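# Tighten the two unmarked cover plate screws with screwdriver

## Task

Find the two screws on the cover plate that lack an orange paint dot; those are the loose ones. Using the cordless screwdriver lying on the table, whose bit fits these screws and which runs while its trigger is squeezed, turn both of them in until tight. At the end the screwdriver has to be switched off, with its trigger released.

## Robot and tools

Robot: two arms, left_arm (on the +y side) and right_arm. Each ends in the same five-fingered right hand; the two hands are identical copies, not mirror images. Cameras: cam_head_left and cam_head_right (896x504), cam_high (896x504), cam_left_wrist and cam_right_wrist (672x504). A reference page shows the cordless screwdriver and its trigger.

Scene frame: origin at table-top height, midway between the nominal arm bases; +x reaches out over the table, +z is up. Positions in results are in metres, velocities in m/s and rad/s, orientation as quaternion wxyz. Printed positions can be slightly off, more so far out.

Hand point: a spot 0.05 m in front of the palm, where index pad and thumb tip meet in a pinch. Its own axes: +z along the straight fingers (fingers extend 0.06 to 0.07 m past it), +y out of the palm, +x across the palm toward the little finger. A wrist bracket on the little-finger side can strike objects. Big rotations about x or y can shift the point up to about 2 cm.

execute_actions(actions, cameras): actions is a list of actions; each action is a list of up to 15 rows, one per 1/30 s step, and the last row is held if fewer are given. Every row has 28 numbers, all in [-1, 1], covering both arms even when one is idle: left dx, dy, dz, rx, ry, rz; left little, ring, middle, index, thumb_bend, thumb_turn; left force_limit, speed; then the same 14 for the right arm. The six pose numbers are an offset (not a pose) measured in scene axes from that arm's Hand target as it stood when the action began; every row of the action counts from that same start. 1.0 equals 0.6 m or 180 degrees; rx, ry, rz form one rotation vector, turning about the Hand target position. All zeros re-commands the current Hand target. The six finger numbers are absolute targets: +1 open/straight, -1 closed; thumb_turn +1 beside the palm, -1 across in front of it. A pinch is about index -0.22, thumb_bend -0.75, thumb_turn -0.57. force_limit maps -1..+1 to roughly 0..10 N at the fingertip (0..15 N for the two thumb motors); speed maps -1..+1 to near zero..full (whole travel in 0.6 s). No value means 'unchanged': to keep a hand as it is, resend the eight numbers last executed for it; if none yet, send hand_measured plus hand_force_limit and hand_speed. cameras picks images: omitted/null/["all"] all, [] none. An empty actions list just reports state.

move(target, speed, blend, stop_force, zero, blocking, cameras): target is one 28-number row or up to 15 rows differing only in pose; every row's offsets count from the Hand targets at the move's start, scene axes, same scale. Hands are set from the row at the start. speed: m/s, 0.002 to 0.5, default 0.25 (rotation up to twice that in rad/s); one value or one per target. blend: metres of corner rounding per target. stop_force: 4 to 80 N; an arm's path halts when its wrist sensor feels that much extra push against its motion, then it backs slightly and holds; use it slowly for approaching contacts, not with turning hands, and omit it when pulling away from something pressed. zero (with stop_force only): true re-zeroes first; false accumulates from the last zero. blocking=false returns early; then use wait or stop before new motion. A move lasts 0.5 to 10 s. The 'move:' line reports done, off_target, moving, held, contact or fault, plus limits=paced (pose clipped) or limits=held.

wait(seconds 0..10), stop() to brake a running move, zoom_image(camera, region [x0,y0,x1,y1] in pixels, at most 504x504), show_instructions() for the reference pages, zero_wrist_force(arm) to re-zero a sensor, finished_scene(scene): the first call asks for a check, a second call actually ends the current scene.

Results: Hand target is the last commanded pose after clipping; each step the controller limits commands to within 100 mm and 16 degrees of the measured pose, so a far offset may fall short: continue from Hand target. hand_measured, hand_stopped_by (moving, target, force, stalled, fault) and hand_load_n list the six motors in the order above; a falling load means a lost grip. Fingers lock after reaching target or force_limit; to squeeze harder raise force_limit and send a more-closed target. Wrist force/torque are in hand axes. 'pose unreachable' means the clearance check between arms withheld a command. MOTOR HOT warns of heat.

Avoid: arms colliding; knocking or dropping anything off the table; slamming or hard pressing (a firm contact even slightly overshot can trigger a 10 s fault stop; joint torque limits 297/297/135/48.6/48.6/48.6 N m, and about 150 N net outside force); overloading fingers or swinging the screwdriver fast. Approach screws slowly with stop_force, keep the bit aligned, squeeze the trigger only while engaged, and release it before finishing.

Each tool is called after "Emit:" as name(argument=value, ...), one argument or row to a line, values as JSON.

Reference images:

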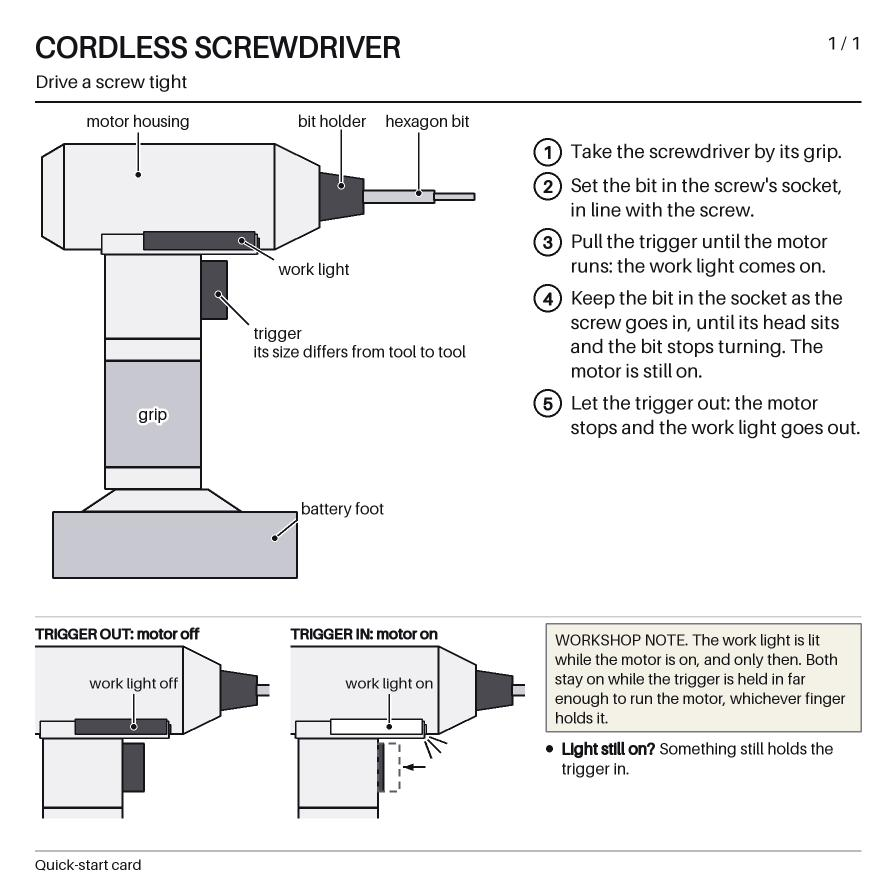

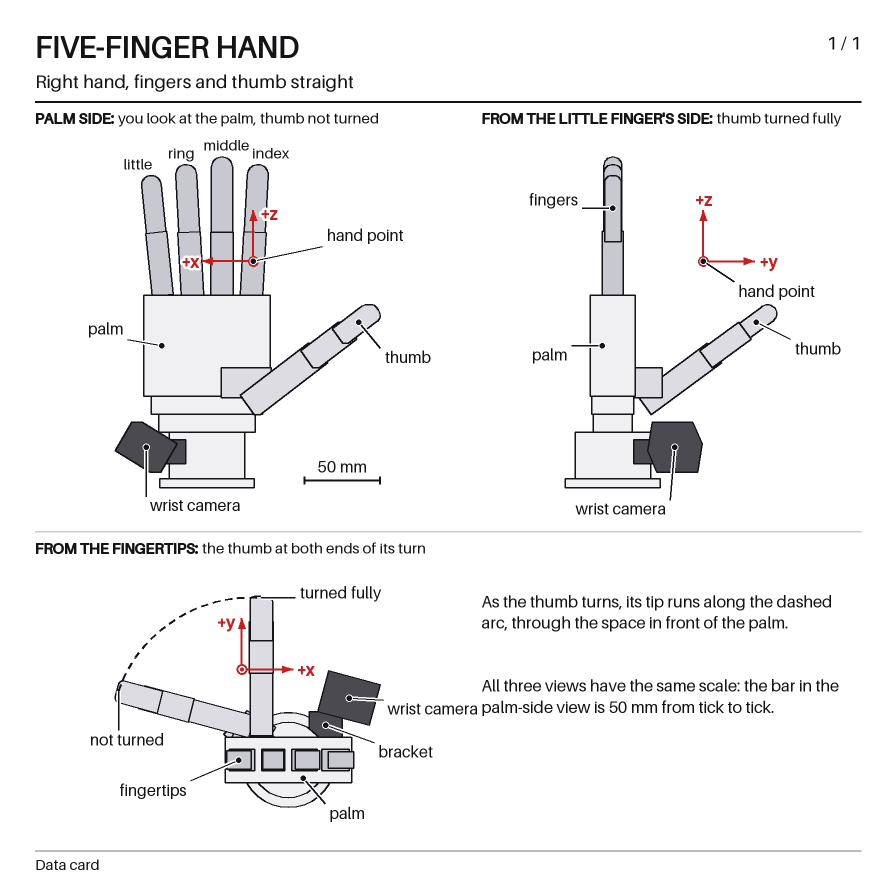

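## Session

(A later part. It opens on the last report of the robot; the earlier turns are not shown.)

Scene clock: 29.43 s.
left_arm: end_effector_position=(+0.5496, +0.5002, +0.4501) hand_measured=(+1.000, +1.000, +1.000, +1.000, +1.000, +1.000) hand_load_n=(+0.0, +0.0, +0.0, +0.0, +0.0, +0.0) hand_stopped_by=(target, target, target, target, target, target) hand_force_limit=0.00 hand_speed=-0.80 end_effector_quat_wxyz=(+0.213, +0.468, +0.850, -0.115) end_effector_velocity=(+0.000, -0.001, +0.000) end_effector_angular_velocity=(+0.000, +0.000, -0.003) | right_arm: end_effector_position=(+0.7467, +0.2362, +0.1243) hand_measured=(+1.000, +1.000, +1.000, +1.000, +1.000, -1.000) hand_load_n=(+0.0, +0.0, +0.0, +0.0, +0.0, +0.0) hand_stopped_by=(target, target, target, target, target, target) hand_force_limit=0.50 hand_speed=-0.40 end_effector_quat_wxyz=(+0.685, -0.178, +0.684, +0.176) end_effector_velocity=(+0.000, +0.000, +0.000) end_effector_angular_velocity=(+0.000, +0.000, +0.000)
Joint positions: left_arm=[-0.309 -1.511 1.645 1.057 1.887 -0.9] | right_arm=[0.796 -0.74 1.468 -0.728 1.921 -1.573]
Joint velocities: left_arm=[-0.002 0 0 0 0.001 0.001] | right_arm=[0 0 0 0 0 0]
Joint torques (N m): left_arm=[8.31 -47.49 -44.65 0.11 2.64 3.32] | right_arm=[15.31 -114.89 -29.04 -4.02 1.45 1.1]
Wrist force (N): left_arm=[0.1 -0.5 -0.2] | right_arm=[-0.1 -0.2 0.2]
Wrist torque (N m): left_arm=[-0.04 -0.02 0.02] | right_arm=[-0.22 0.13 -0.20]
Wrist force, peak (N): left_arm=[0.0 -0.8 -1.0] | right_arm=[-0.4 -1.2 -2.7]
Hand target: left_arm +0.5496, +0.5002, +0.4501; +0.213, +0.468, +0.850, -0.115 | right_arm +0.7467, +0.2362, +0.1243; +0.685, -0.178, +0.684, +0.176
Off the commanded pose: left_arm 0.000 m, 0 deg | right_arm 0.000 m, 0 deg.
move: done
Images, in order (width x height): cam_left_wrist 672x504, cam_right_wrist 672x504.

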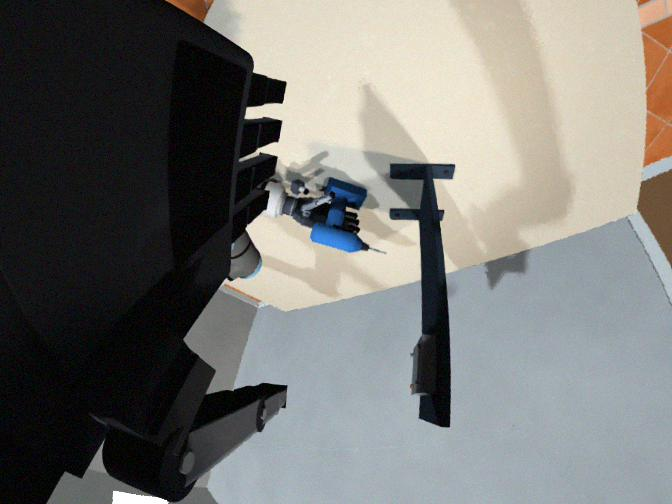

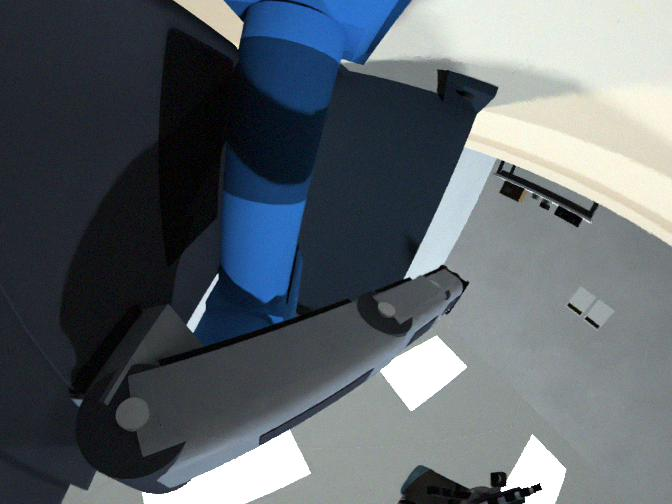

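Emit:
move(
  target=[0,0,0,0,0,0,1,1,1,1,1,1,0,-0.8,-0.0162,0.0292,0,0,0,0,1,1,1,1,1,-1,0.5,-0.4],
  speed=0.02,
  stop_force=4,
  cameras=[],
)

Emit:
move(
  target=[0,0,0,0,0,0,1,1,1,1,1,1,0,-0.8,0.0437,0.0242,0,0,0,0,1,1,1,1,1,-1,0.5,-0.4],
  speed=0.02,
  stop_force=4,
  cameras=["cam_right_wrist","cam_high"],
)

Emit:
zoom_image(
  camera="cam_high",
  region=[400, 240, 500, 340],
)

Scene clock: 31.87 s.
left_arm: end_effector_position=(+0.5496, +0.5002, +0.4501) hand_measured=(+1.000, +1.000, +1.000, +1.000, +1.000, +1.000) hand_load_n=(+0.0, +0.0, +0.0, +0.0, +0.0, +0.0) hand_stopped_by=(target, target, target, target, target, target) hand_force_limit=0.00 hand_speed=-0.80 end_effector_quat_wxyz=(+0.213, +0.468, +0.850, -0.115) end_effector_velocity=(+0.000, +0.000, +0.000) end_effector_angular_velocity=(+0.000, +0.001, +0.001) | right_arm: end_effector_position=(+0.7370, +0.2537, +0.1243) hand_measured=(+1.000, +1.000, +1.000, +1.000, +1.000, -1.000) hand_load_n=(+0.0, +0.0, +0.5, +0.0, +0.0, +0.0) hand_stopped_by=(target, target, target, target, target, target) hand_force_limit=0.50 hand_speed=-0.40 end_effector_quat_wxyz=(+0.685, -0.178, +0.684, +0.176) end_effector_velocity=(+0.000, +0.000, -0.002) end_effector_angular_velocity=(-0.001, +0.001, +0.000)
Joint positions: left_arm=[-0.309 -1.511 1.645 1.057 1.887 -0.9] | right_arm=[0.817 -0.726 1.44 -0.714 1.942 -1.573]
Joint velocities: left_arm=[0 0 0 0.001 0 -0.001] | right_arm=[0 0.001 0 0 0 0]
Joint torques (N m): left_arm=[8.03 -49.26 -42.53 0.08 2.59 3.48] | right_arm=[-12.94 -115.87 -29.1 -4.32 -1.48 -1.2]
Wrist force (N): left_arm=[0.1 -0.2 -0.2] | right_arm=[0.2 -0.1 0.1]
Wrist torque (N m): left_arm=[0.01 -0.02 0.02] | right_arm=[-0.21 0.10 -0.17]
Wrist force, peak (N): left_arm=[0.3 -0.9 -0.5] | right_arm=[-0.1 -2.4 0.1]
Hand target: left_arm +0.5496, +0.5002, +0.4501; +0.213, +0.468, +0.850, -0.115 | right_arm +0.7370, +0.2537, +0.1243; +0.685, -0.178, +0.684, +0.176
Off the commanded pose: left_arm 0.000 m, 0 deg | right_arm 0.000 m, 0 deg.
move: done
No camera images: "cameras" was empty.

Scene clock: 34.73 s.
left_arm: end_effector_position=(+0.5496, +0.5002, +0.4501) hand_measured=(+1.000, +1.000, +1.000, +1.000, +1.000, +1.000) hand_load_n=(+0.0, +0.0, +0.0, +0.0, +0.0, +0.0) hand_stopped_by=(target, target, target, target, target, target) hand_force_limit=0.00 hand_speed=-0.80 end_effector_quat_wxyz=(+0.213, +0.468, +0.850, -0.115) end_effector_velocity=(+0.000, +0.000, +0.000) end_effector_angular_velocity=(+0.000, -0.001, -0.001) | right_arm: end_effector_position=(+0.7632, +0.2683, +0.1243) hand_measured=(+1.000, +1.000, +1.000, +1.000, +1.000, -1.000) hand_load_n=(+0.0, +0.0, +0.0, +0.0, +0.0, +0.0) hand_stopped_by=(target, target, target, target, target, target) hand_force_limit=0.50 hand_speed=-0.40 end_effector_quat_wxyz=(+0.685, -0.178, +0.684, +0.176) end_effector_velocity=(+0.000, +0.000, -0.003) end_effector_angular_velocity=(-0.002, +0.002, +0.000)
Joint positions: left_arm=[-0.309 -1.511 1.645 1.057 1.887 -0.9] | right_arm=[0.805 -0.694 1.372 -0.679 1.93 -1.573]
Joint velocities: left_arm=[-0.001 0 0 0 0 0] | right_arm=[0 0.002 0 0.001 0 0]
Joint torques (N m): left_arm=[5.88 -46.4 -41.92 0.69 2.88 3.29] | right_arm=[14.58 -118.19 -30.44 -3.89 1.31 0.93]
Wrist force (N): left_arm=[0.2 -0.6 -0.6] | right_arm=[-0.3 -0.5 -0.1]
Wrist torque (N m): left_arm=[-0.03 -0.03 0.02] | right_arm=[-0.24 0.17 -0.20]
Wrist force, peak (N): left_arm=[0.5 -0.4 -1.0] | right_arm=[-0.3 -1.1 -2.3]
Hand target: left_arm +0.5496, +0.5002, +0.4501; +0.213, +0.468, +0.850, -0.115 | right_arm +0.7632, +0.2683, +0.1243; +0.685, -0.178, +0.684, +0.176
Off the commanded pose: left_arm 0.000 m, 0 deg | right_arm 0.000 m, 0 deg.
move: done
Images, in order (width x height): cam_high 896x504, cam_right_wrist 672x504.

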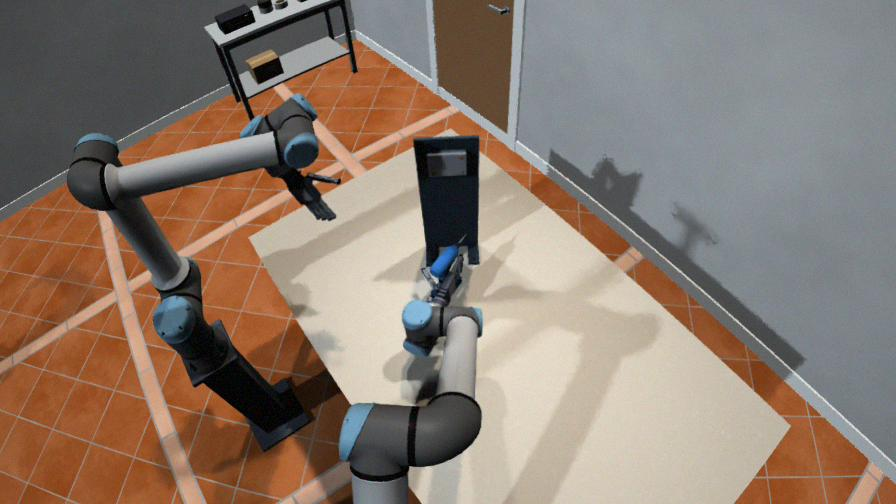

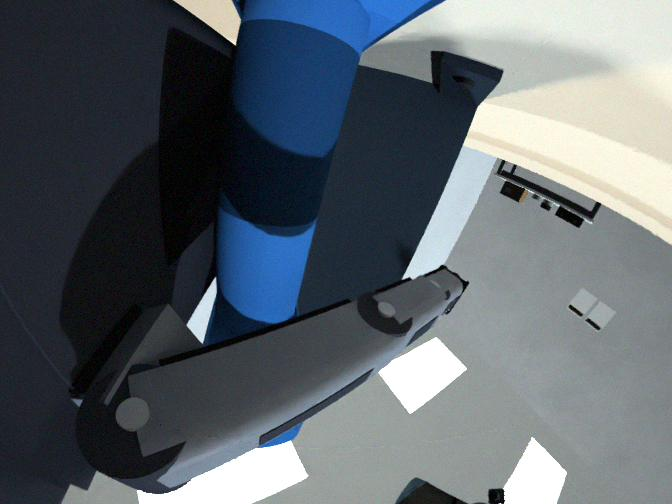

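Scaled by 5.040.

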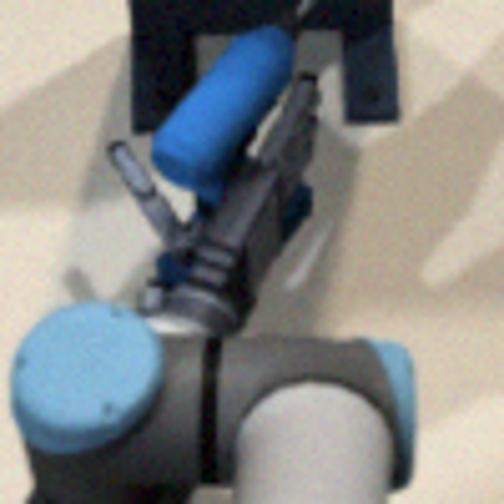

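Emit:
move(
  target=[0,0,0,0,0,0,1,1,1,1,1,1,0,-0.8,0.0025,-0.0043,0,0,0,-0.0222,1,1,1,1,1,-1,0.5,-0.4],
  speed=0.03,
  cameras=["cam_high"],
)

Emit:
zoom_image(
  camera="cam_high",
  region=[400, 220, 500, 320],
)

Emit:
execute_actions(
  actions=[],
  cameras=["cam_left_wrist","cam_right_wrist"],
)

Emit:
zoom_image(
  camera="cam_left_wrist",
  region=[260, 120, 480, 280],
)

Scene clock: 36.57 s.
left_arm: end_effector_position=(+0.5496, +0.5002, +0.4501) hand_measured=(+1.000, +1.000, +1.000, +1.000, +1.000, +1.000) hand_load_n=(+0.0, +0.0, +0.0, +0.0, +0.0, +0.0) hand_stopped_by=(target, target, target, target, target, target) hand_force_limit=0.00 hand_speed=-0.80 end_effector_quat_wxyz=(+0.213, +0.468, +0.850, -0.115) end_effector_velocity=(+0.001, +0.001, -0.001) end_effector_angular_velocity=(-0.001, +0.001, +0.002) | right_arm: end_effector_position=(+0.7646, +0.2658, +0.1243) hand_measured=(+1.000, +1.000, +1.000, +1.000, +1.000, -1.000) hand_load_n=(+0.0, +0.0, +0.0, +0.0, +0.0, +0.0) hand_stopped_by=(target, target, target, target, target, target) hand_force_limit=0.50 hand_speed=-0.40 end_effector_quat_wxyz=(+0.690, -0.154, +0.690, +0.152) end_effector_velocity=(-0.001, +0.001, +0.000) end_effector_angular_velocity=(+0.000, +0.000, +0.004)
Joint positions: left_arm=[-0.309 -1.511 1.645 1.057 1.887 -0.9] | right_arm=[0.823 -0.686 1.358 -0.671 2.018 -1.573]
Joint velocities: left_arm=[0.001 0.001 0 -0.001 0.001 -0.001] | right_arm=[0 0 0 0 -0.004 0]
Joint torques (N m): left_arm=[6.15 -42.78 -42.61 0.38 2.79 3.61] | right_arm=[-8.49 -110.57 -30.91 -1.66 -1.91 -0.91]
Wrist force (N): left_arm=[0.0 0.0 -0.3] | right_arm=[0.1 -0.6 0.2]
Wrist torque (N m): left_arm=[0.05 0.00 0.02] | right_arm=[-0.28 0.10 -0.19]
Wrist force, peak (N): left_arm=[0.7 -0.2 -0.9] | right_arm=[0.3 -0.8 0.4]
Hand target: left_arm +0.5496, +0.5002, +0.4501; +0.213, +0.468, +0.850, -0.115 | right_arm +0.7647, +0.2657, +0.1243; +0.690, -0.154, +0.690, +0.152
Off the commanded pose: left_arm 0.000 m, 0 deg | right_arm 0.000 m, 0 deg.
move: done
Images, in order (width x height): cam_high 896x504.

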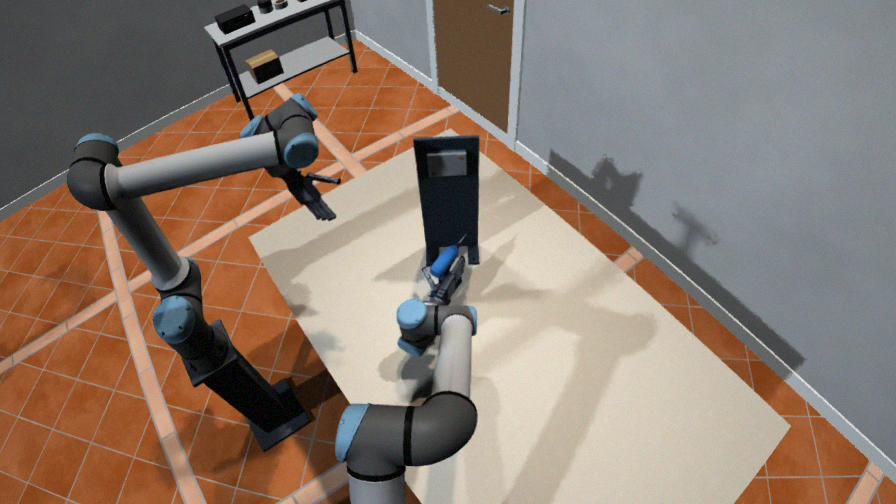

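Scaled by 5.040.

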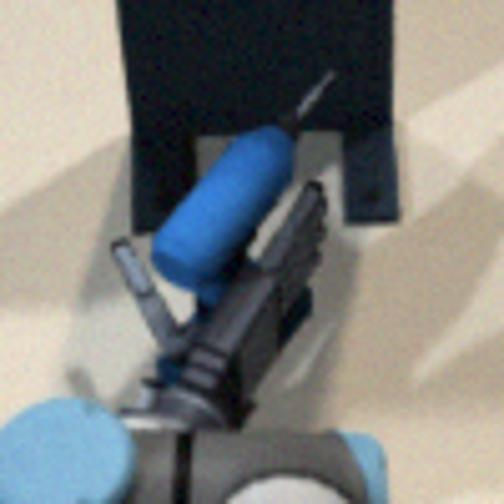

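Scene clock: 36.57 s.
left_arm: end_effector_position=(+0.5496, +0.5002, +0.4501) hand_measured=(+1.000, +1.000, +1.000, +1.000, +1.000, +1.000) hand_load_n=(+0.0, +0.0, +0.0, +0.0, +0.0, +0.0) hand_stopped_by=(target, target, target, target, target, target) hand_force_limit=0.00 hand_speed=-0.80 end_effector_quat_wxyz=(+0.213, +0.468, +0.850, -0.115) end_effector_velocity=(+0.001, +0.001, -0.001) end_effector_angular_velocity=(-0.001, +0.001, +0.002) | right_arm: end_effector_position=(+0.7646, +0.2658, +0.1243) hand_measured=(+1.000, +1.000, +1.000, +1.000, +1.000, -1.000) hand_load_n=(+0.0, +0.0, +0.0, +0.0, +0.0, +0.0) hand_stopped_by=(target, target, target, target, target, target) hand_force_limit=0.50 hand_speed=-0.40 end_effector_quat_wxyz=(+0.690, -0.154, +0.690, +0.152) end_effector_velocity=(-0.001, +0.001, +0.000) end_effector_angular_velocity=(+0.000, +0.000, +0.004)
Joint positions: left_arm=[-0.309 -1.511 1.645 1.057 1.887 -0.9] | right_arm=[0.823 -0.686 1.358 -0.671 2.018 -1.573]
Joint velocities: left_arm=[0.001 0.001 0 -0.001 0.001 -0.001] | right_arm=[0 0 0 0 -0.004 0]
Joint torques (N m): left_arm=[6.15 -42.78 -42.61 0.38 2.79 3.61] | right_arm=[-8.49 -110.57 -30.91 -1.66 -1.91 -0.91]
Wrist force (N): left_arm=[0.0 0.0 -0.3] | right_arm=[0.1 -0.6 0.2]
Wrist torque (N m): left_arm=[0.05 0.00 0.02] | right_arm=[-0.28 0.10 -0.19]
Wrist force, peak (N): left_arm=[0.0 0.0 -0.3] | right_arm=[0.1 -0.6 0.2]
Hand target: left_arm +0.5496, +0.5002, +0.4501; +0.213, +0.468, +0.850, -0.115 | right_arm +0.7647, +0.2657, +0.1243; +0.690, -0.154, +0.690, +0.152
Off the commanded pose: left_arm 0.000 m, 0 deg | right_arm 0.000 m, 0 deg.
Images, in order (width x height): cam_left_wrist 672x504, cam_right_wrist 672x504.

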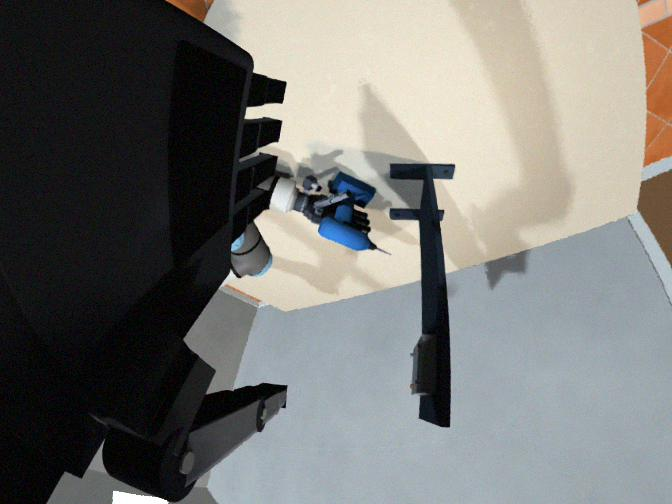

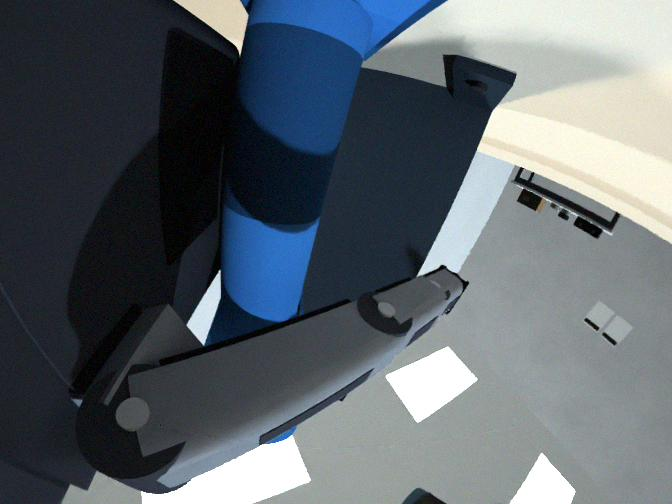

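Scaled by 2.291 from the camera's 672x504 image, which has a finer 960x720 frame.

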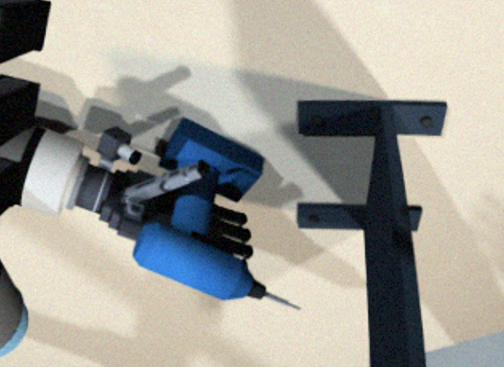

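Emit:
execute_actions(
  actions=[
    [[0,0,0,0,0,0,1,1,1,1,1,1,0,-0.8,0,0,0,0,0,0,-0.5,-0.5,-0.5,1,1,-1,-0.5,-0.5]],
    [[0,0,0,0,0,0,1,1,1,1,1,1,0,-0.8,0,0,0,0,0,0,-0.5,-0.5,-0.5,1,1,-1,-0.5,-0.5]],
    [[0,0,0,0,0,0,1,1,1,1,1,1,0,-0.8,0,0,0,0,0,0,-0.5,-0.5,-0.5,1,1,-1,-0.5,-0.5]],
    [[0,0,0,0,0,0,1,1,1,1,1,1,0,-0.8,0,0,0,0,0,0,-1,-1,-1,1,1,-1,-0.5,-0.7]],
    [[0,0,0,0,0,0,1,1,1,1,1,1,0,-0.8,0,0,0,0,0,0,-1,-1,-1,1,1,-1,-0.5,-0.7]],
    [[0,0,0,0,0,0,1,1,1,1,1,1,0,-0.8,0,0,0,0,0,0,-1,-1,-1,1,1,-1,-0.5,-0.7]],
  ],
  cameras=["cam_high","cam_right_wrist"],
)

Scene clock: 40.00 s.
left_arm: end_effector_position=(+0.5496, +0.5002, +0.4501) hand_measured=(+1.000, +1.000, +1.000, +1.000, +1.000, +1.000) hand_load_n=(+0.0, -0.5, +0.0, +0.5, +0.0, +0.0) hand_stopped_by=(target, target, target, target, target, target) hand_force_limit=0.00 hand_speed=-0.80 end_effector_quat_wxyz=(+0.213, +0.468, +0.850, -0.115) end_effector_velocity=(+0.000, +0.000, +0.000) end_effector_angular_velocity=(+0.000, -0.001, -0.002) | right_arm: end_effector_position=(+0.7647, +0.2657, +0.1243) hand_measured=(-0.724, -0.708, -0.708, +1.000, +1.000, -1.000) hand_load_n=(+5.5, +2.0, +1.5, +0.0, +0.0, +0.0) hand_stopped_by=(force, force, force, target, target, target) hand_force_limit=-0.50 hand_speed=-0.70 end_effector_quat_wxyz=(+0.690, -0.154, +0.690, +0.152) end_effector_velocity=(+0.000, +0.000, +0.000) end_effector_angular_velocity=(+0.000, +0.000, +0.000)
Joint positions: left_arm=[-0.309 -1.511 1.645 1.057 1.887 -0.9] | right_arm=[0.823 -0.686 1.358 -0.671 2.017 -1.573]
Joint velocities: left_arm=[0 0 0 0 0.001 0.002] | right_arm=[0 0 0 0 0 0]
Joint torques (N m): left_arm=[5.95 -43.93 -41.4 0.94 2.56 3.64] | right_arm=[1.63 -119.78 -35.56 -3.12 1.24 -1.18]
Wrist force (N): left_arm=[0.5 -0.3 -0.4] | right_arm=[1.4 -0.8 0.4]
Wrist torque (N m): left_arm=[0.01 -0.07 0.04] | right_arm=[-0.22 -0.15 0.02]
Wrist force, peak (N): left_arm=[0.9 -0.6 -0.3] | right_arm=[3.0 0.4 1.5]
Hand target: left_arm +0.5496, +0.5002, +0.4501; +0.213, +0.468, +0.850, -0.115 | right_arm +0.7647, +0.2657, +0.1243; +0.690, -0.154, +0.690, +0.152
Off the commanded pose: left_arm 0.000 m, 0 deg | right_arm 0.000 m, 0 deg.
Images, in order (width x height): cam_high 896x504, cam_right_wrist 672x504.

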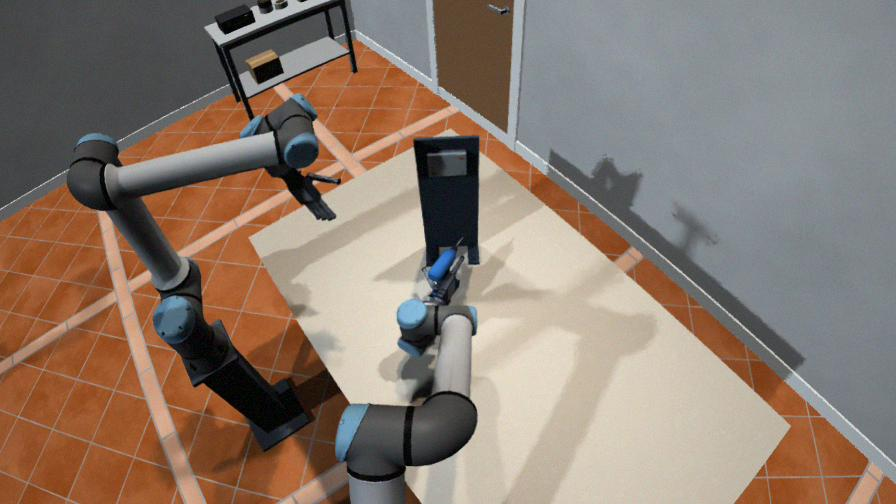

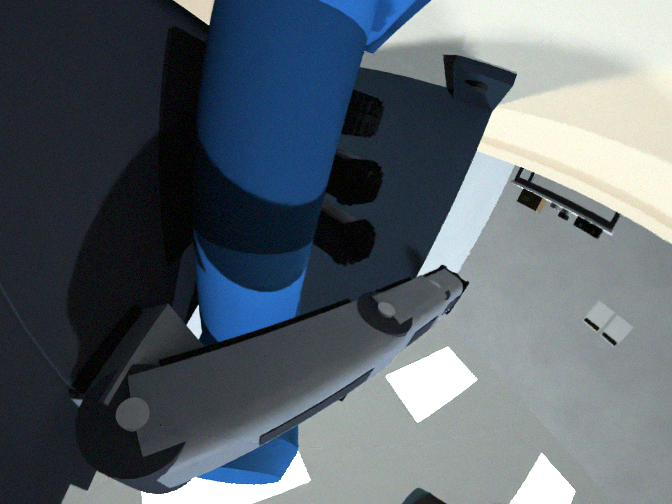

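Emit:
execute_actions(
  actions=[
    [[0,0,0,0,0,0,1,1,1,1,1,1,0,-0.8,0,0,0,0,0,0,-0.98,-0.98,-0.98,1,-0.9,-1,-0.4,-0.7]],
    [[0,0,0,0,0,0,1,1,1,1,1,1,0,-0.8,0,0,0,0,0,0,-0.98,-0.98,-0.98,1,-0.9,-1,-0.4,-0.7]],
    [[0,0,0,0,0,0,1,1,1,1,1,1,0,-0.8,0,0,0,0,0,0,-0.98,-0.98,-0.98,1,-0.9,-1,-0.4,-0.7]],
    [[0,0,0,0,0,0,1,1,1,1,1,1,0,-0.8,0,0,0,0,0,0,-0.98,-0.98,-0.98,1,-0.9,-1,-0.4,-0.7]],
    [[0,0,0,0,0,0,1,1,1,1,1,1,0,-0.8,0,0,0,0,0,0,-0.98,-0.98,-0.98,1,-0.9,-1,-0.4,-0.7]],
    [[0,0,0,0,0,0,1,1,1,1,1,1,0,-0.8,0,0,0,0,0,0,-0.99,-0.99,-0.99,1,-0.92,-1,0.1,-0.8]],
    [[0,0,0,0,0,0,1,1,1,1,1,1,0,-0.8,0,0,0,0,0,0,-0.99,-0.99,-0.99,1,-0.92,-1,0.1,-0.8]],
  ],
  cameras=["cam_high","cam_right_wrist"],
)

Scene clock: 43.93 s.
left_arm: end_effector_position=(+0.5496, +0.5002, +0.4501) hand_measured=(+1.000, +1.000, +1.000, +1.000, +1.000, +1.000) hand_load_n=(+0.0, +0.0, +0.0, +0.0, -0.5, +0.0) hand_stopped_by=(target, target, target, target, target, target) hand_force_limit=0.00 hand_speed=-0.80 end_effector_quat_wxyz=(+0.213, +0.468, +0.850, -0.115) end_effector_velocity=(+0.000, +0.001, +0.000) end_effector_angular_velocity=(+0.000, +0.000, +0.001) | right_arm: end_effector_position=(+0.7647, +0.2657, +0.1243) hand_measured=(-0.734, -0.730, -0.730, +1.000, +0.106, -1.000) hand_load_n=(+6.0, +7.5, +8.5, +0.0, +8.5, +1.5) hand_stopped_by=(force, force, force, target, force, target) hand_force_limit=0.10 hand_speed=-0.80 end_effector_quat_wxyz=(+0.690, -0.154, +0.690, +0.152) end_effector_velocity=(+0.000, +0.000, +0.000) end_effector_angular_velocity=(+0.000, +0.000, +0.000)
Joint positions: left_arm=[-0.309 -1.511 1.645 1.057 1.887 -0.9] | right_arm=[0.823 -0.686 1.358 -0.671 2.017 -1.573]
Joint velocities: left_arm=[0.001 0 0 0 0 0] | right_arm=[0 0 0 0 0 0]
Joint torques (N m): left_arm=[5.39 -46.43 -38.79 0.73 2.37 3.33] | right_arm=[13.56 -120.09 -39.91 -1.36 1.16 -1.03]
Wrist force (N): left_arm=[0.2 -0.4 -0.3] | right_arm=[2.2 -0.8 -0.4]
Wrist torque (N m): left_arm=[-0.01 -0.04 0.03] | right_arm=[-0.32 -0.07 0.04]
Wrist force, peak (N): left_arm=[0.3 -0.8 -0.8] | right_arm=[3.3 -0.2 1.6]
Hand target: left_arm +0.5496, +0.5002, +0.4501; +0.213, +0.468, +0.850, -0.115 | right_arm +0.7647, +0.2657, +0.1243; +0.690, -0.154, +0.690, +0.152
Off the commanded pose: left_arm 0.000 m, 0 deg | right_arm 0.000 m, 0 deg.
Images, in order (width x height): cam_high 896x504, cam_right_wrist 672x504.

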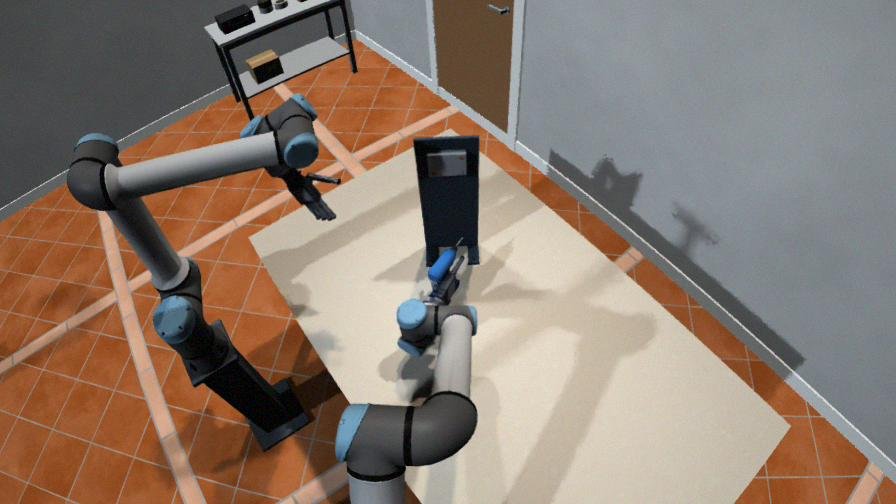

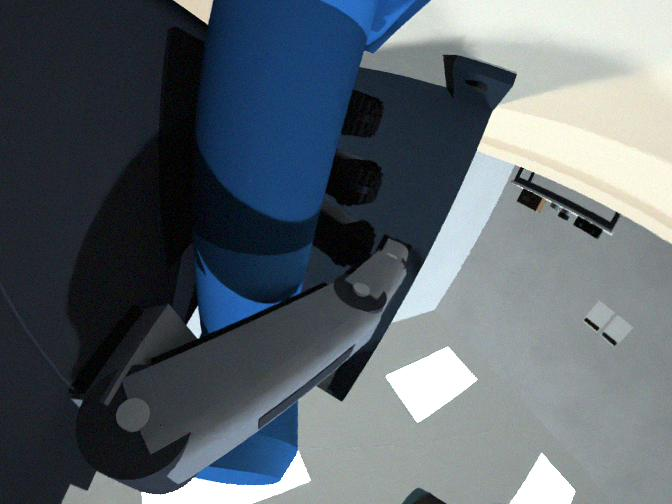

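Emit:
execute_actions(
  actions=[
    [[0,0,0,0,0,0,1,1,1,1,1,1,0,-0.8,0,0,0,0,0,0,-0.97,-0.97,-0.97,1,-0.9,-1,0.3,-0.8]],
    [[0,0,0,0,0,0,1,1,1,1,1,1,0,-0.8,0,0,0,0,0,0,-0.97,-0.97,-0.97,1,-0.9,-1,0.3,-0.8]],
    [[0,0,0,0,0,0,1,1,1,1,1,1,0,-0.8,0,0,0,0,0,0,-1,-1,-1,1,-0.96,-1,1,-0.8]],
    [[0,0,0,0,0,0,1,1,1,1,1,1,0,-0.8,0,0,0,0,0,0,-1,-1,-1,1,-0.96,-1,1,-0.8]],
    [[0,0,0,0,0,0,1,1,1,1,1,1,0,-0.8,0,0,0,0,0,0,-1,-1,-1,-0.55,-0.96,-1,1,-0.5]],
    [[0,0,0,0,0,0,1,1,1,1,1,1,0,-0.8,0,0,0,0,0,0,-1,-1,-1,-0.55,-0.96,-1,1,-0.5]],
    [[0,0,0,0,0,0,1,1,1,1,1,1,0,-0.8,0,0,0,0,0,0,-1,-1,-1,-0.55,-0.96,-1,1,-0.5]],
  ],
  cameras=["cam_high","cam_right_wrist","cam_left_wrist"],
)

Emit:
zoom_image(
  camera="cam_left_wrist",
  region=[260, 120, 480, 280],
)

Emit:
zoom_image(
  camera="cam_high",
  region=[400, 220, 500, 320],
)

Scene clock: 48.37 s.
left_arm: end_effector_position=(+0.5496, +0.5002, +0.4501) hand_measured=(+1.000, +1.000, +1.000, +1.000, +1.000, +1.000) hand_load_n=(+0.0, +0.0, +0.0, +0.0, +0.0, +0.0) hand_stopped_by=(target, target, target, target, target, target) hand_force_limit=0.00 hand_speed=-0.80 end_effector_quat_wxyz=(+0.213, +0.468, +0.850, -0.115) end_effector_velocity=(+0.000, +0.000, +0.000) end_effector_angular_velocity=(+0.000, +0.000, +0.001) | right_arm: end_effector_position=(+0.7647, +0.2657, +0.1244) hand_measured=(-0.750, -0.738, -0.734, -0.550, +0.066, -1.000) hand_load_n=(+0.0, +0.0, +10.0, +0.0, +13.5, +1.5) hand_stopped_by=(force, force, force, target, force, target) hand_force_limit=1.00 hand_speed=-0.50 end_effector_quat_wxyz=(+0.690, -0.154, +0.690, +0.152) end_effector_velocity=(+0.000, +0.000, +0.000) end_effector_angular_velocity=(+0.000, -0.001, +0.000)
Joint positions: left_arm=[-0.309 -1.511 1.645 1.057 1.887 -0.9] | right_arm=[0.823 -0.686 1.358 -0.671 2.017 -1.573]
Joint velocities: left_arm=[0 0 0 0 0 -0.001] | right_arm=[0 0 0 -0.001 0 0]
Joint torques (N m): left_arm=[4.68 -39.23 -39.83 0.92 2.61 3.68] | right_arm=[4.26 -113.71 -35.45 -1.2 1.17 -1.23]
Wrist force (N): left_arm=[0.6 -0.4 -0.3] | right_arm=[0.3 -0.4 0.2]
Wrist torque (N m): left_arm=[-0.02 -0.09 0.05] | right_arm=[-0.25 0.06 -0.19]
Wrist force, peak (N): left_arm=[0.0 -1.1 -0.3] | right_arm=[-0.4 1.1 -6.3]
Hand target: left_arm +0.5496, +0.5002, +0.4501; +0.213, +0.468, +0.850, -0.115 | right_arm +0.7647, +0.2657, +0.1243; +0.690, -0.154, +0.690, +0.152
Off the commanded pose: left_arm 0.000 m, 0 deg | right_arm 0.000 m, 0 deg.
Images, in order (width x height): cam_high 896x504, cam_left_wrist 672x504, cam_right_wrist 672x504.

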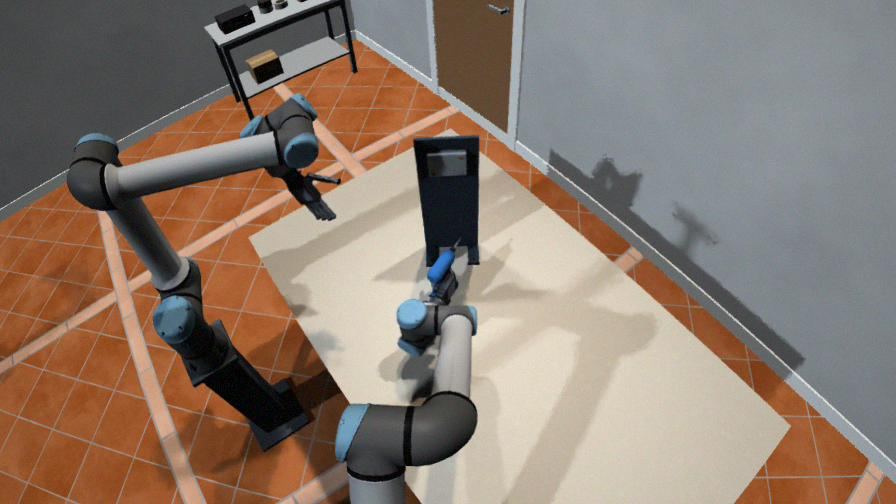

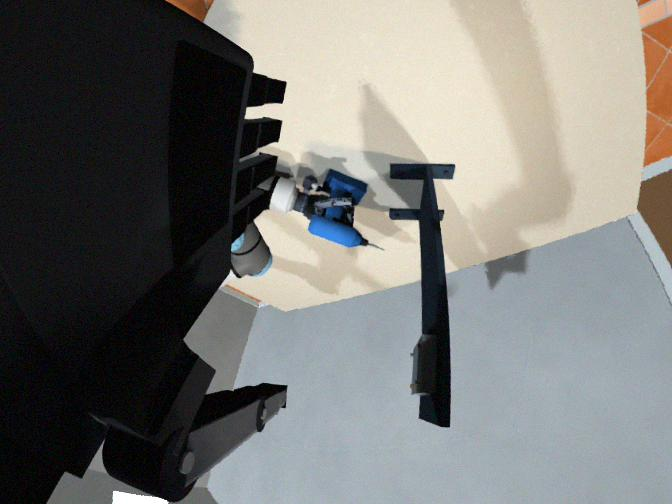

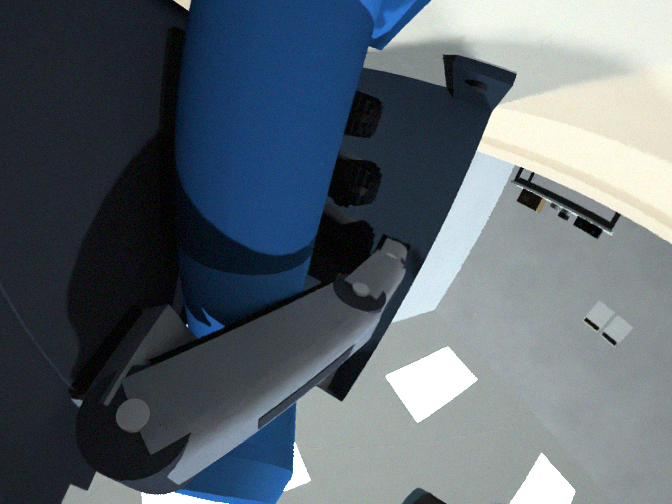

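Scaled by 2.291 from the camera's 672x504 image, which has a finer 960x720 frame.

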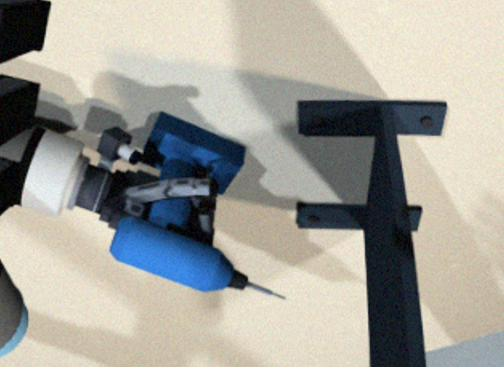

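Scaled by 5.040.

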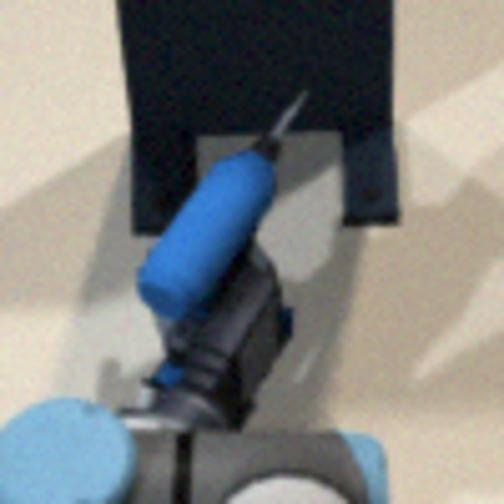

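Emit:
execute_actions(
  actions=[
    [[0,0,0,0,0,0,1,1,1,1,1,1,0,-0.8,0,0,0,0,0,0,-0.98,-0.98,-1,-0.55,-0.96,-1,0.5,-0.8]],
    [[0,0,0,0,0,0,1,1,1,1,1,1,0,-0.8,0,0,0,0,0,0,-0.98,-0.98,-1,-0.55,-0.96,-1,0.5,-0.8]],
    [[0,0,0,0,0,0,1,1,1,1,1,1,0,-0.8,0,0,0,0,0,0,-1,-1,-0.98,-0.55,-0.98,-1,1,-0.8]],
    [[0,0,0,0,0,0,1,1,1,1,1,1,0,-0.8,0,0,0,0,0,0,-1,-1,-0.98,-0.55,-0.98,-1,1,-0.8]],
  ],
  cameras=["cam_head_right","cam_right_wrist"],
)

Scene clock: 50.70 s.
left_arm: end_effector_position=(+0.5496, +0.5002, +0.4501) hand_measured=(+1.000, +1.000, +1.000, +1.000, +1.000, +1.000) hand_load_n=(+0.0, +0.0, +0.0, +0.0, +0.0, +0.0) hand_stopped_by=(target, target, target, target, target, target) hand_force_limit=0.00 hand_speed=-0.80 end_effector_quat_wxyz=(+0.213, +0.468, +0.850, -0.115) end_effector_velocity=(+0.000, +0.000, +0.000) end_effector_angular_velocity=(+0.000, +0.000, +0.000) | right_arm: end_effector_position=(+0.7647, +0.2657, +0.1243) hand_measured=(-0.876, -0.864, -0.738, -0.550, +0.060, -1.000) hand_load_n=(+13.0, +10.5, +11.5, +0.0, +14.0, +2.0) hand_stopped_by=(force, force, force, target, force, target) hand_force_limit=1.00 hand_speed=-0.80 end_effector_quat_wxyz=(+0.690, -0.154, +0.690, +0.152) end_effector_velocity=(+0.000, +0.000, +0.000) end_effector_angular_velocity=(+0.000, +0.000, +0.000)
Joint positions: left_arm=[-0.309 -1.511 1.645 1.057 1.887 -0.9] | right_arm=[0.823 -0.686 1.358 -0.671 2.017 -1.573]
Joint velocities: left_arm=[0 0 0 0 0 0] | right_arm=[0 0 0 -0.001 0 0]
Joint torques (N m): left_arm=[7.08 -39.47 -38.53 0.89 2.25 3.13] | right_arm=[-12.25 -102.53 -29.21 -3.48 1.2 -1.09]
Wrist force (N): left_arm=[0.7 -0.3 -0.8] | right_arm=[-1.8 -0.7 0.6]
Wrist torque (N m): left_arm=[0.03 -0.10 0.06] | right_arm=[-0.21 0.05 0.02]
Wrist force, peak (N): left_arm=[0.7 -0.3 -0.8] | right_arm=[-1.7 -1.0 0.9]
Hand target: left_arm +0.5496, +0.5002, +0.4501; +0.213, +0.468, +0.850, -0.115 | right_arm +0.7647, +0.2657, +0.1243; +0.690, -0.154, +0.690, +0.152
Off the commanded pose: left_arm 0.000 m, 0 deg | right_arm 0.000 m, 0 deg.
Images, in order (width x height): cam_head_right 896x504, cam_right_wrist 672x504.

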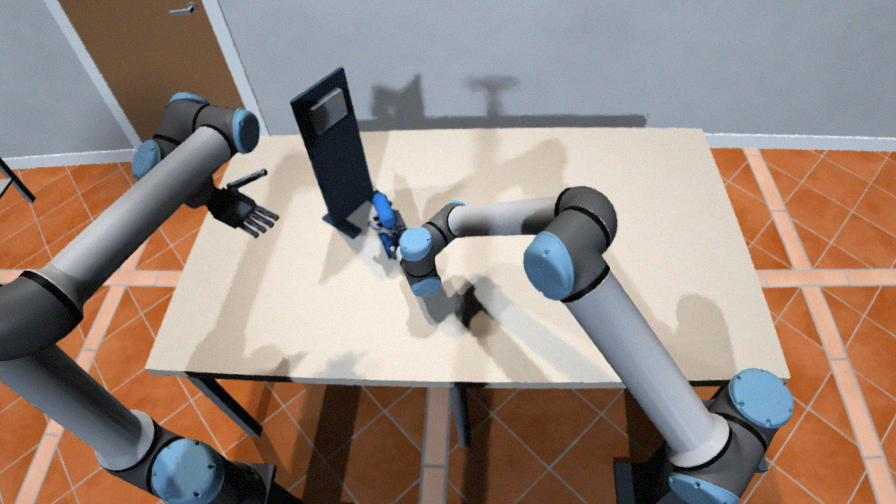

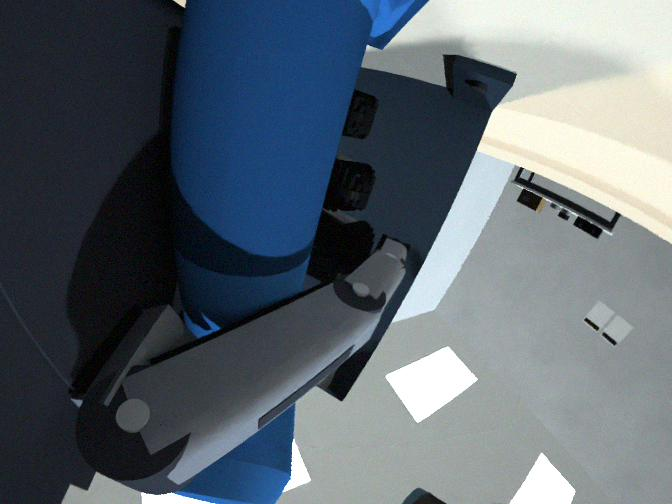

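Emit:
execute_actions(
  actions=[
    [[0,0,0,0,0,0,1,1,1,1,1,1,0,-0.8,0,0,0,0,0,0,-1,-1,-0.98,-0.96,-0.98,-1,1,-0.5]],
    [[0,0,0,0,0,0,1,1,1,1,1,1,0,-0.8,0,0,0,0,0,0,-1,-1,-0.98,-0.96,-0.98,-1,1,-0.5]],
  ],
  cameras=["cam_left_wrist","cam_right_wrist","cam_high"],
)

Emit:
zoom_image(
  camera="cam_left_wrist",
  region=[290, 160, 400, 260],
)

Emit:
zoom_image(
  camera="cam_high",
  region=[400, 220, 500, 320],
)

Scene clock: 52.10 s.
left_arm: end_effector_position=(+0.5496, +0.5002, +0.4501) hand_measured=(+1.000, +1.000, +1.000, +1.000, +1.000, +1.000) hand_load_n=(+0.0, +0.0, +0.0, +0.0, +0.0, +0.0) hand_stopped_by=(target, target, target, target, target, target) hand_force_limit=0.00 hand_speed=-0.80 end_effector_quat_wxyz=(+0.213, +0.468, +0.850, -0.115) end_effector_velocity=(+0.000, +0.000, +0.000) end_effector_angular_velocity=(+0.000, -0.001, -0.001) | right_arm: end_effector_position=(+0.7647, +0.2657, +0.1243) hand_measured=(-0.876, -0.864, -0.738, -0.876, +0.062, -1.000) hand_load_n=(+4.5, +3.0, +11.0, +11.5, +15.5, +2.0) hand_stopped_by=(force, force, force, force, force, target) hand_force_limit=1.00 hand_speed=-0.50 end_effector_quat_wxyz=(+0.690, -0.154, +0.690, +0.152) end_effector_velocity=(+0.000, +0.000, -0.002) end_effector_angular_velocity=(-0.001, +0.001, +0.000)
Joint positions: left_arm=[-0.309 -1.511 1.645 1.057 1.887 -0.9] | right_arm=[0.823 -0.686 1.358 -0.671 2.017 -1.573]
Joint velocities: left_arm=[0.001 0 0 0 0 0.001] | right_arm=[0 0.002 0 0 0 0]
Joint torques (N m): left_arm=[5.39 -36.04 -38.49 1.33 2.33 3.32] | right_arm=[-13.89 -102.03 -33.97 -3.19 1.16 -1.05]
Wrist force (N): left_arm=[0.1 -0.4 -0.3] | right_arm=[-0.5 -0.1 0.5]
Wrist torque (N m): left_arm=[-0.01 -0.01 0.02] | right_arm=[-0.28 0.12 -0.44]
Wrist force, peak (N): left_arm=[0.2 -0.7 -0.9] | right_arm=[1.7 0.2 -1.5]
Hand target: left_arm +0.5496, +0.5002, +0.4501; +0.213, +0.468, +0.850, -0.115 | right_arm +0.7647, +0.2657, +0.1243; +0.690, -0.154, +0.690, +0.152
Off the commanded pose: left_arm 0.000 m, 0 deg | right_arm 0.000 m, 0 deg.
Images, in order (width x height): cam_high 896x504, cam_left_wrist 672x504, cam_right_wrist 672x504.

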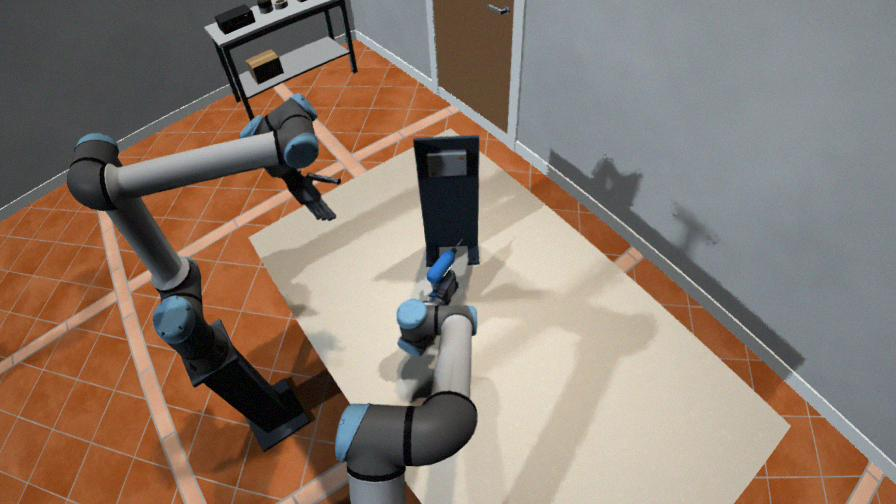

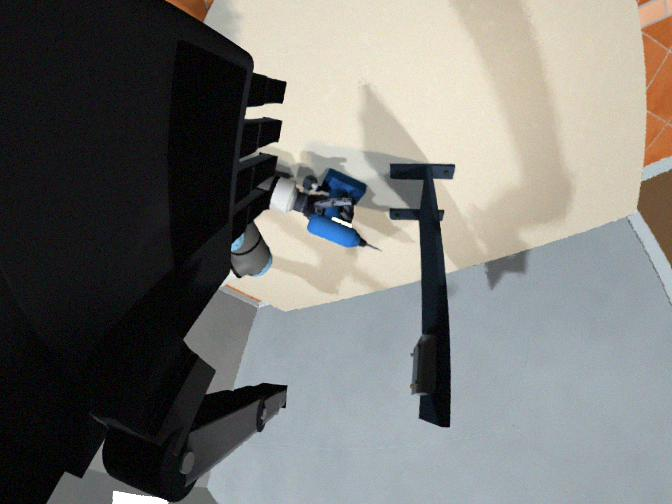

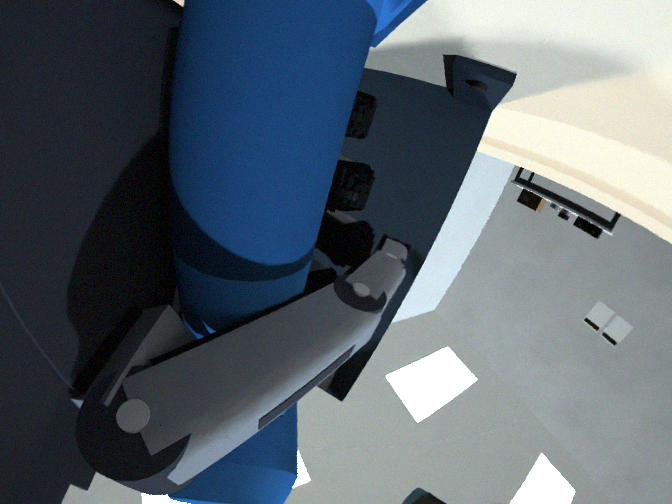

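Scaled by 4.582 from the camera's 672x504 image, which has a finer 960x720 frame.

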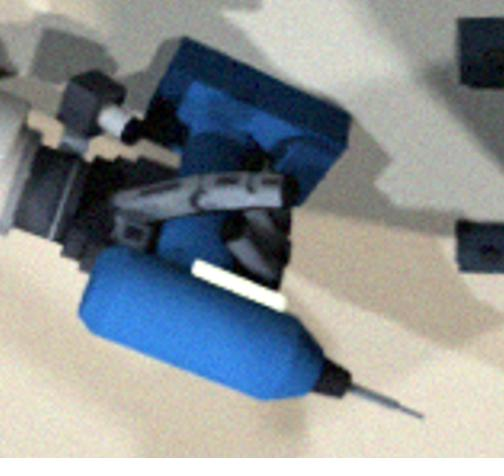

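Scaled by 5.040.

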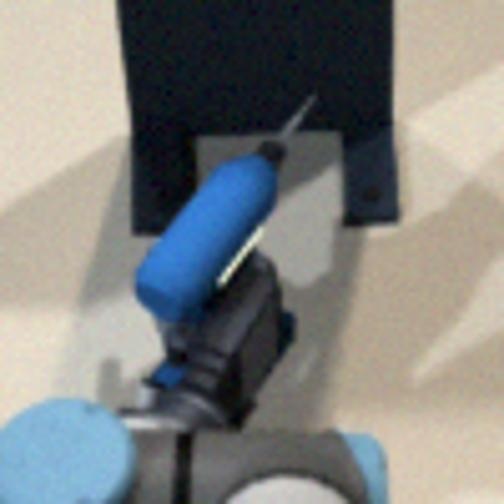

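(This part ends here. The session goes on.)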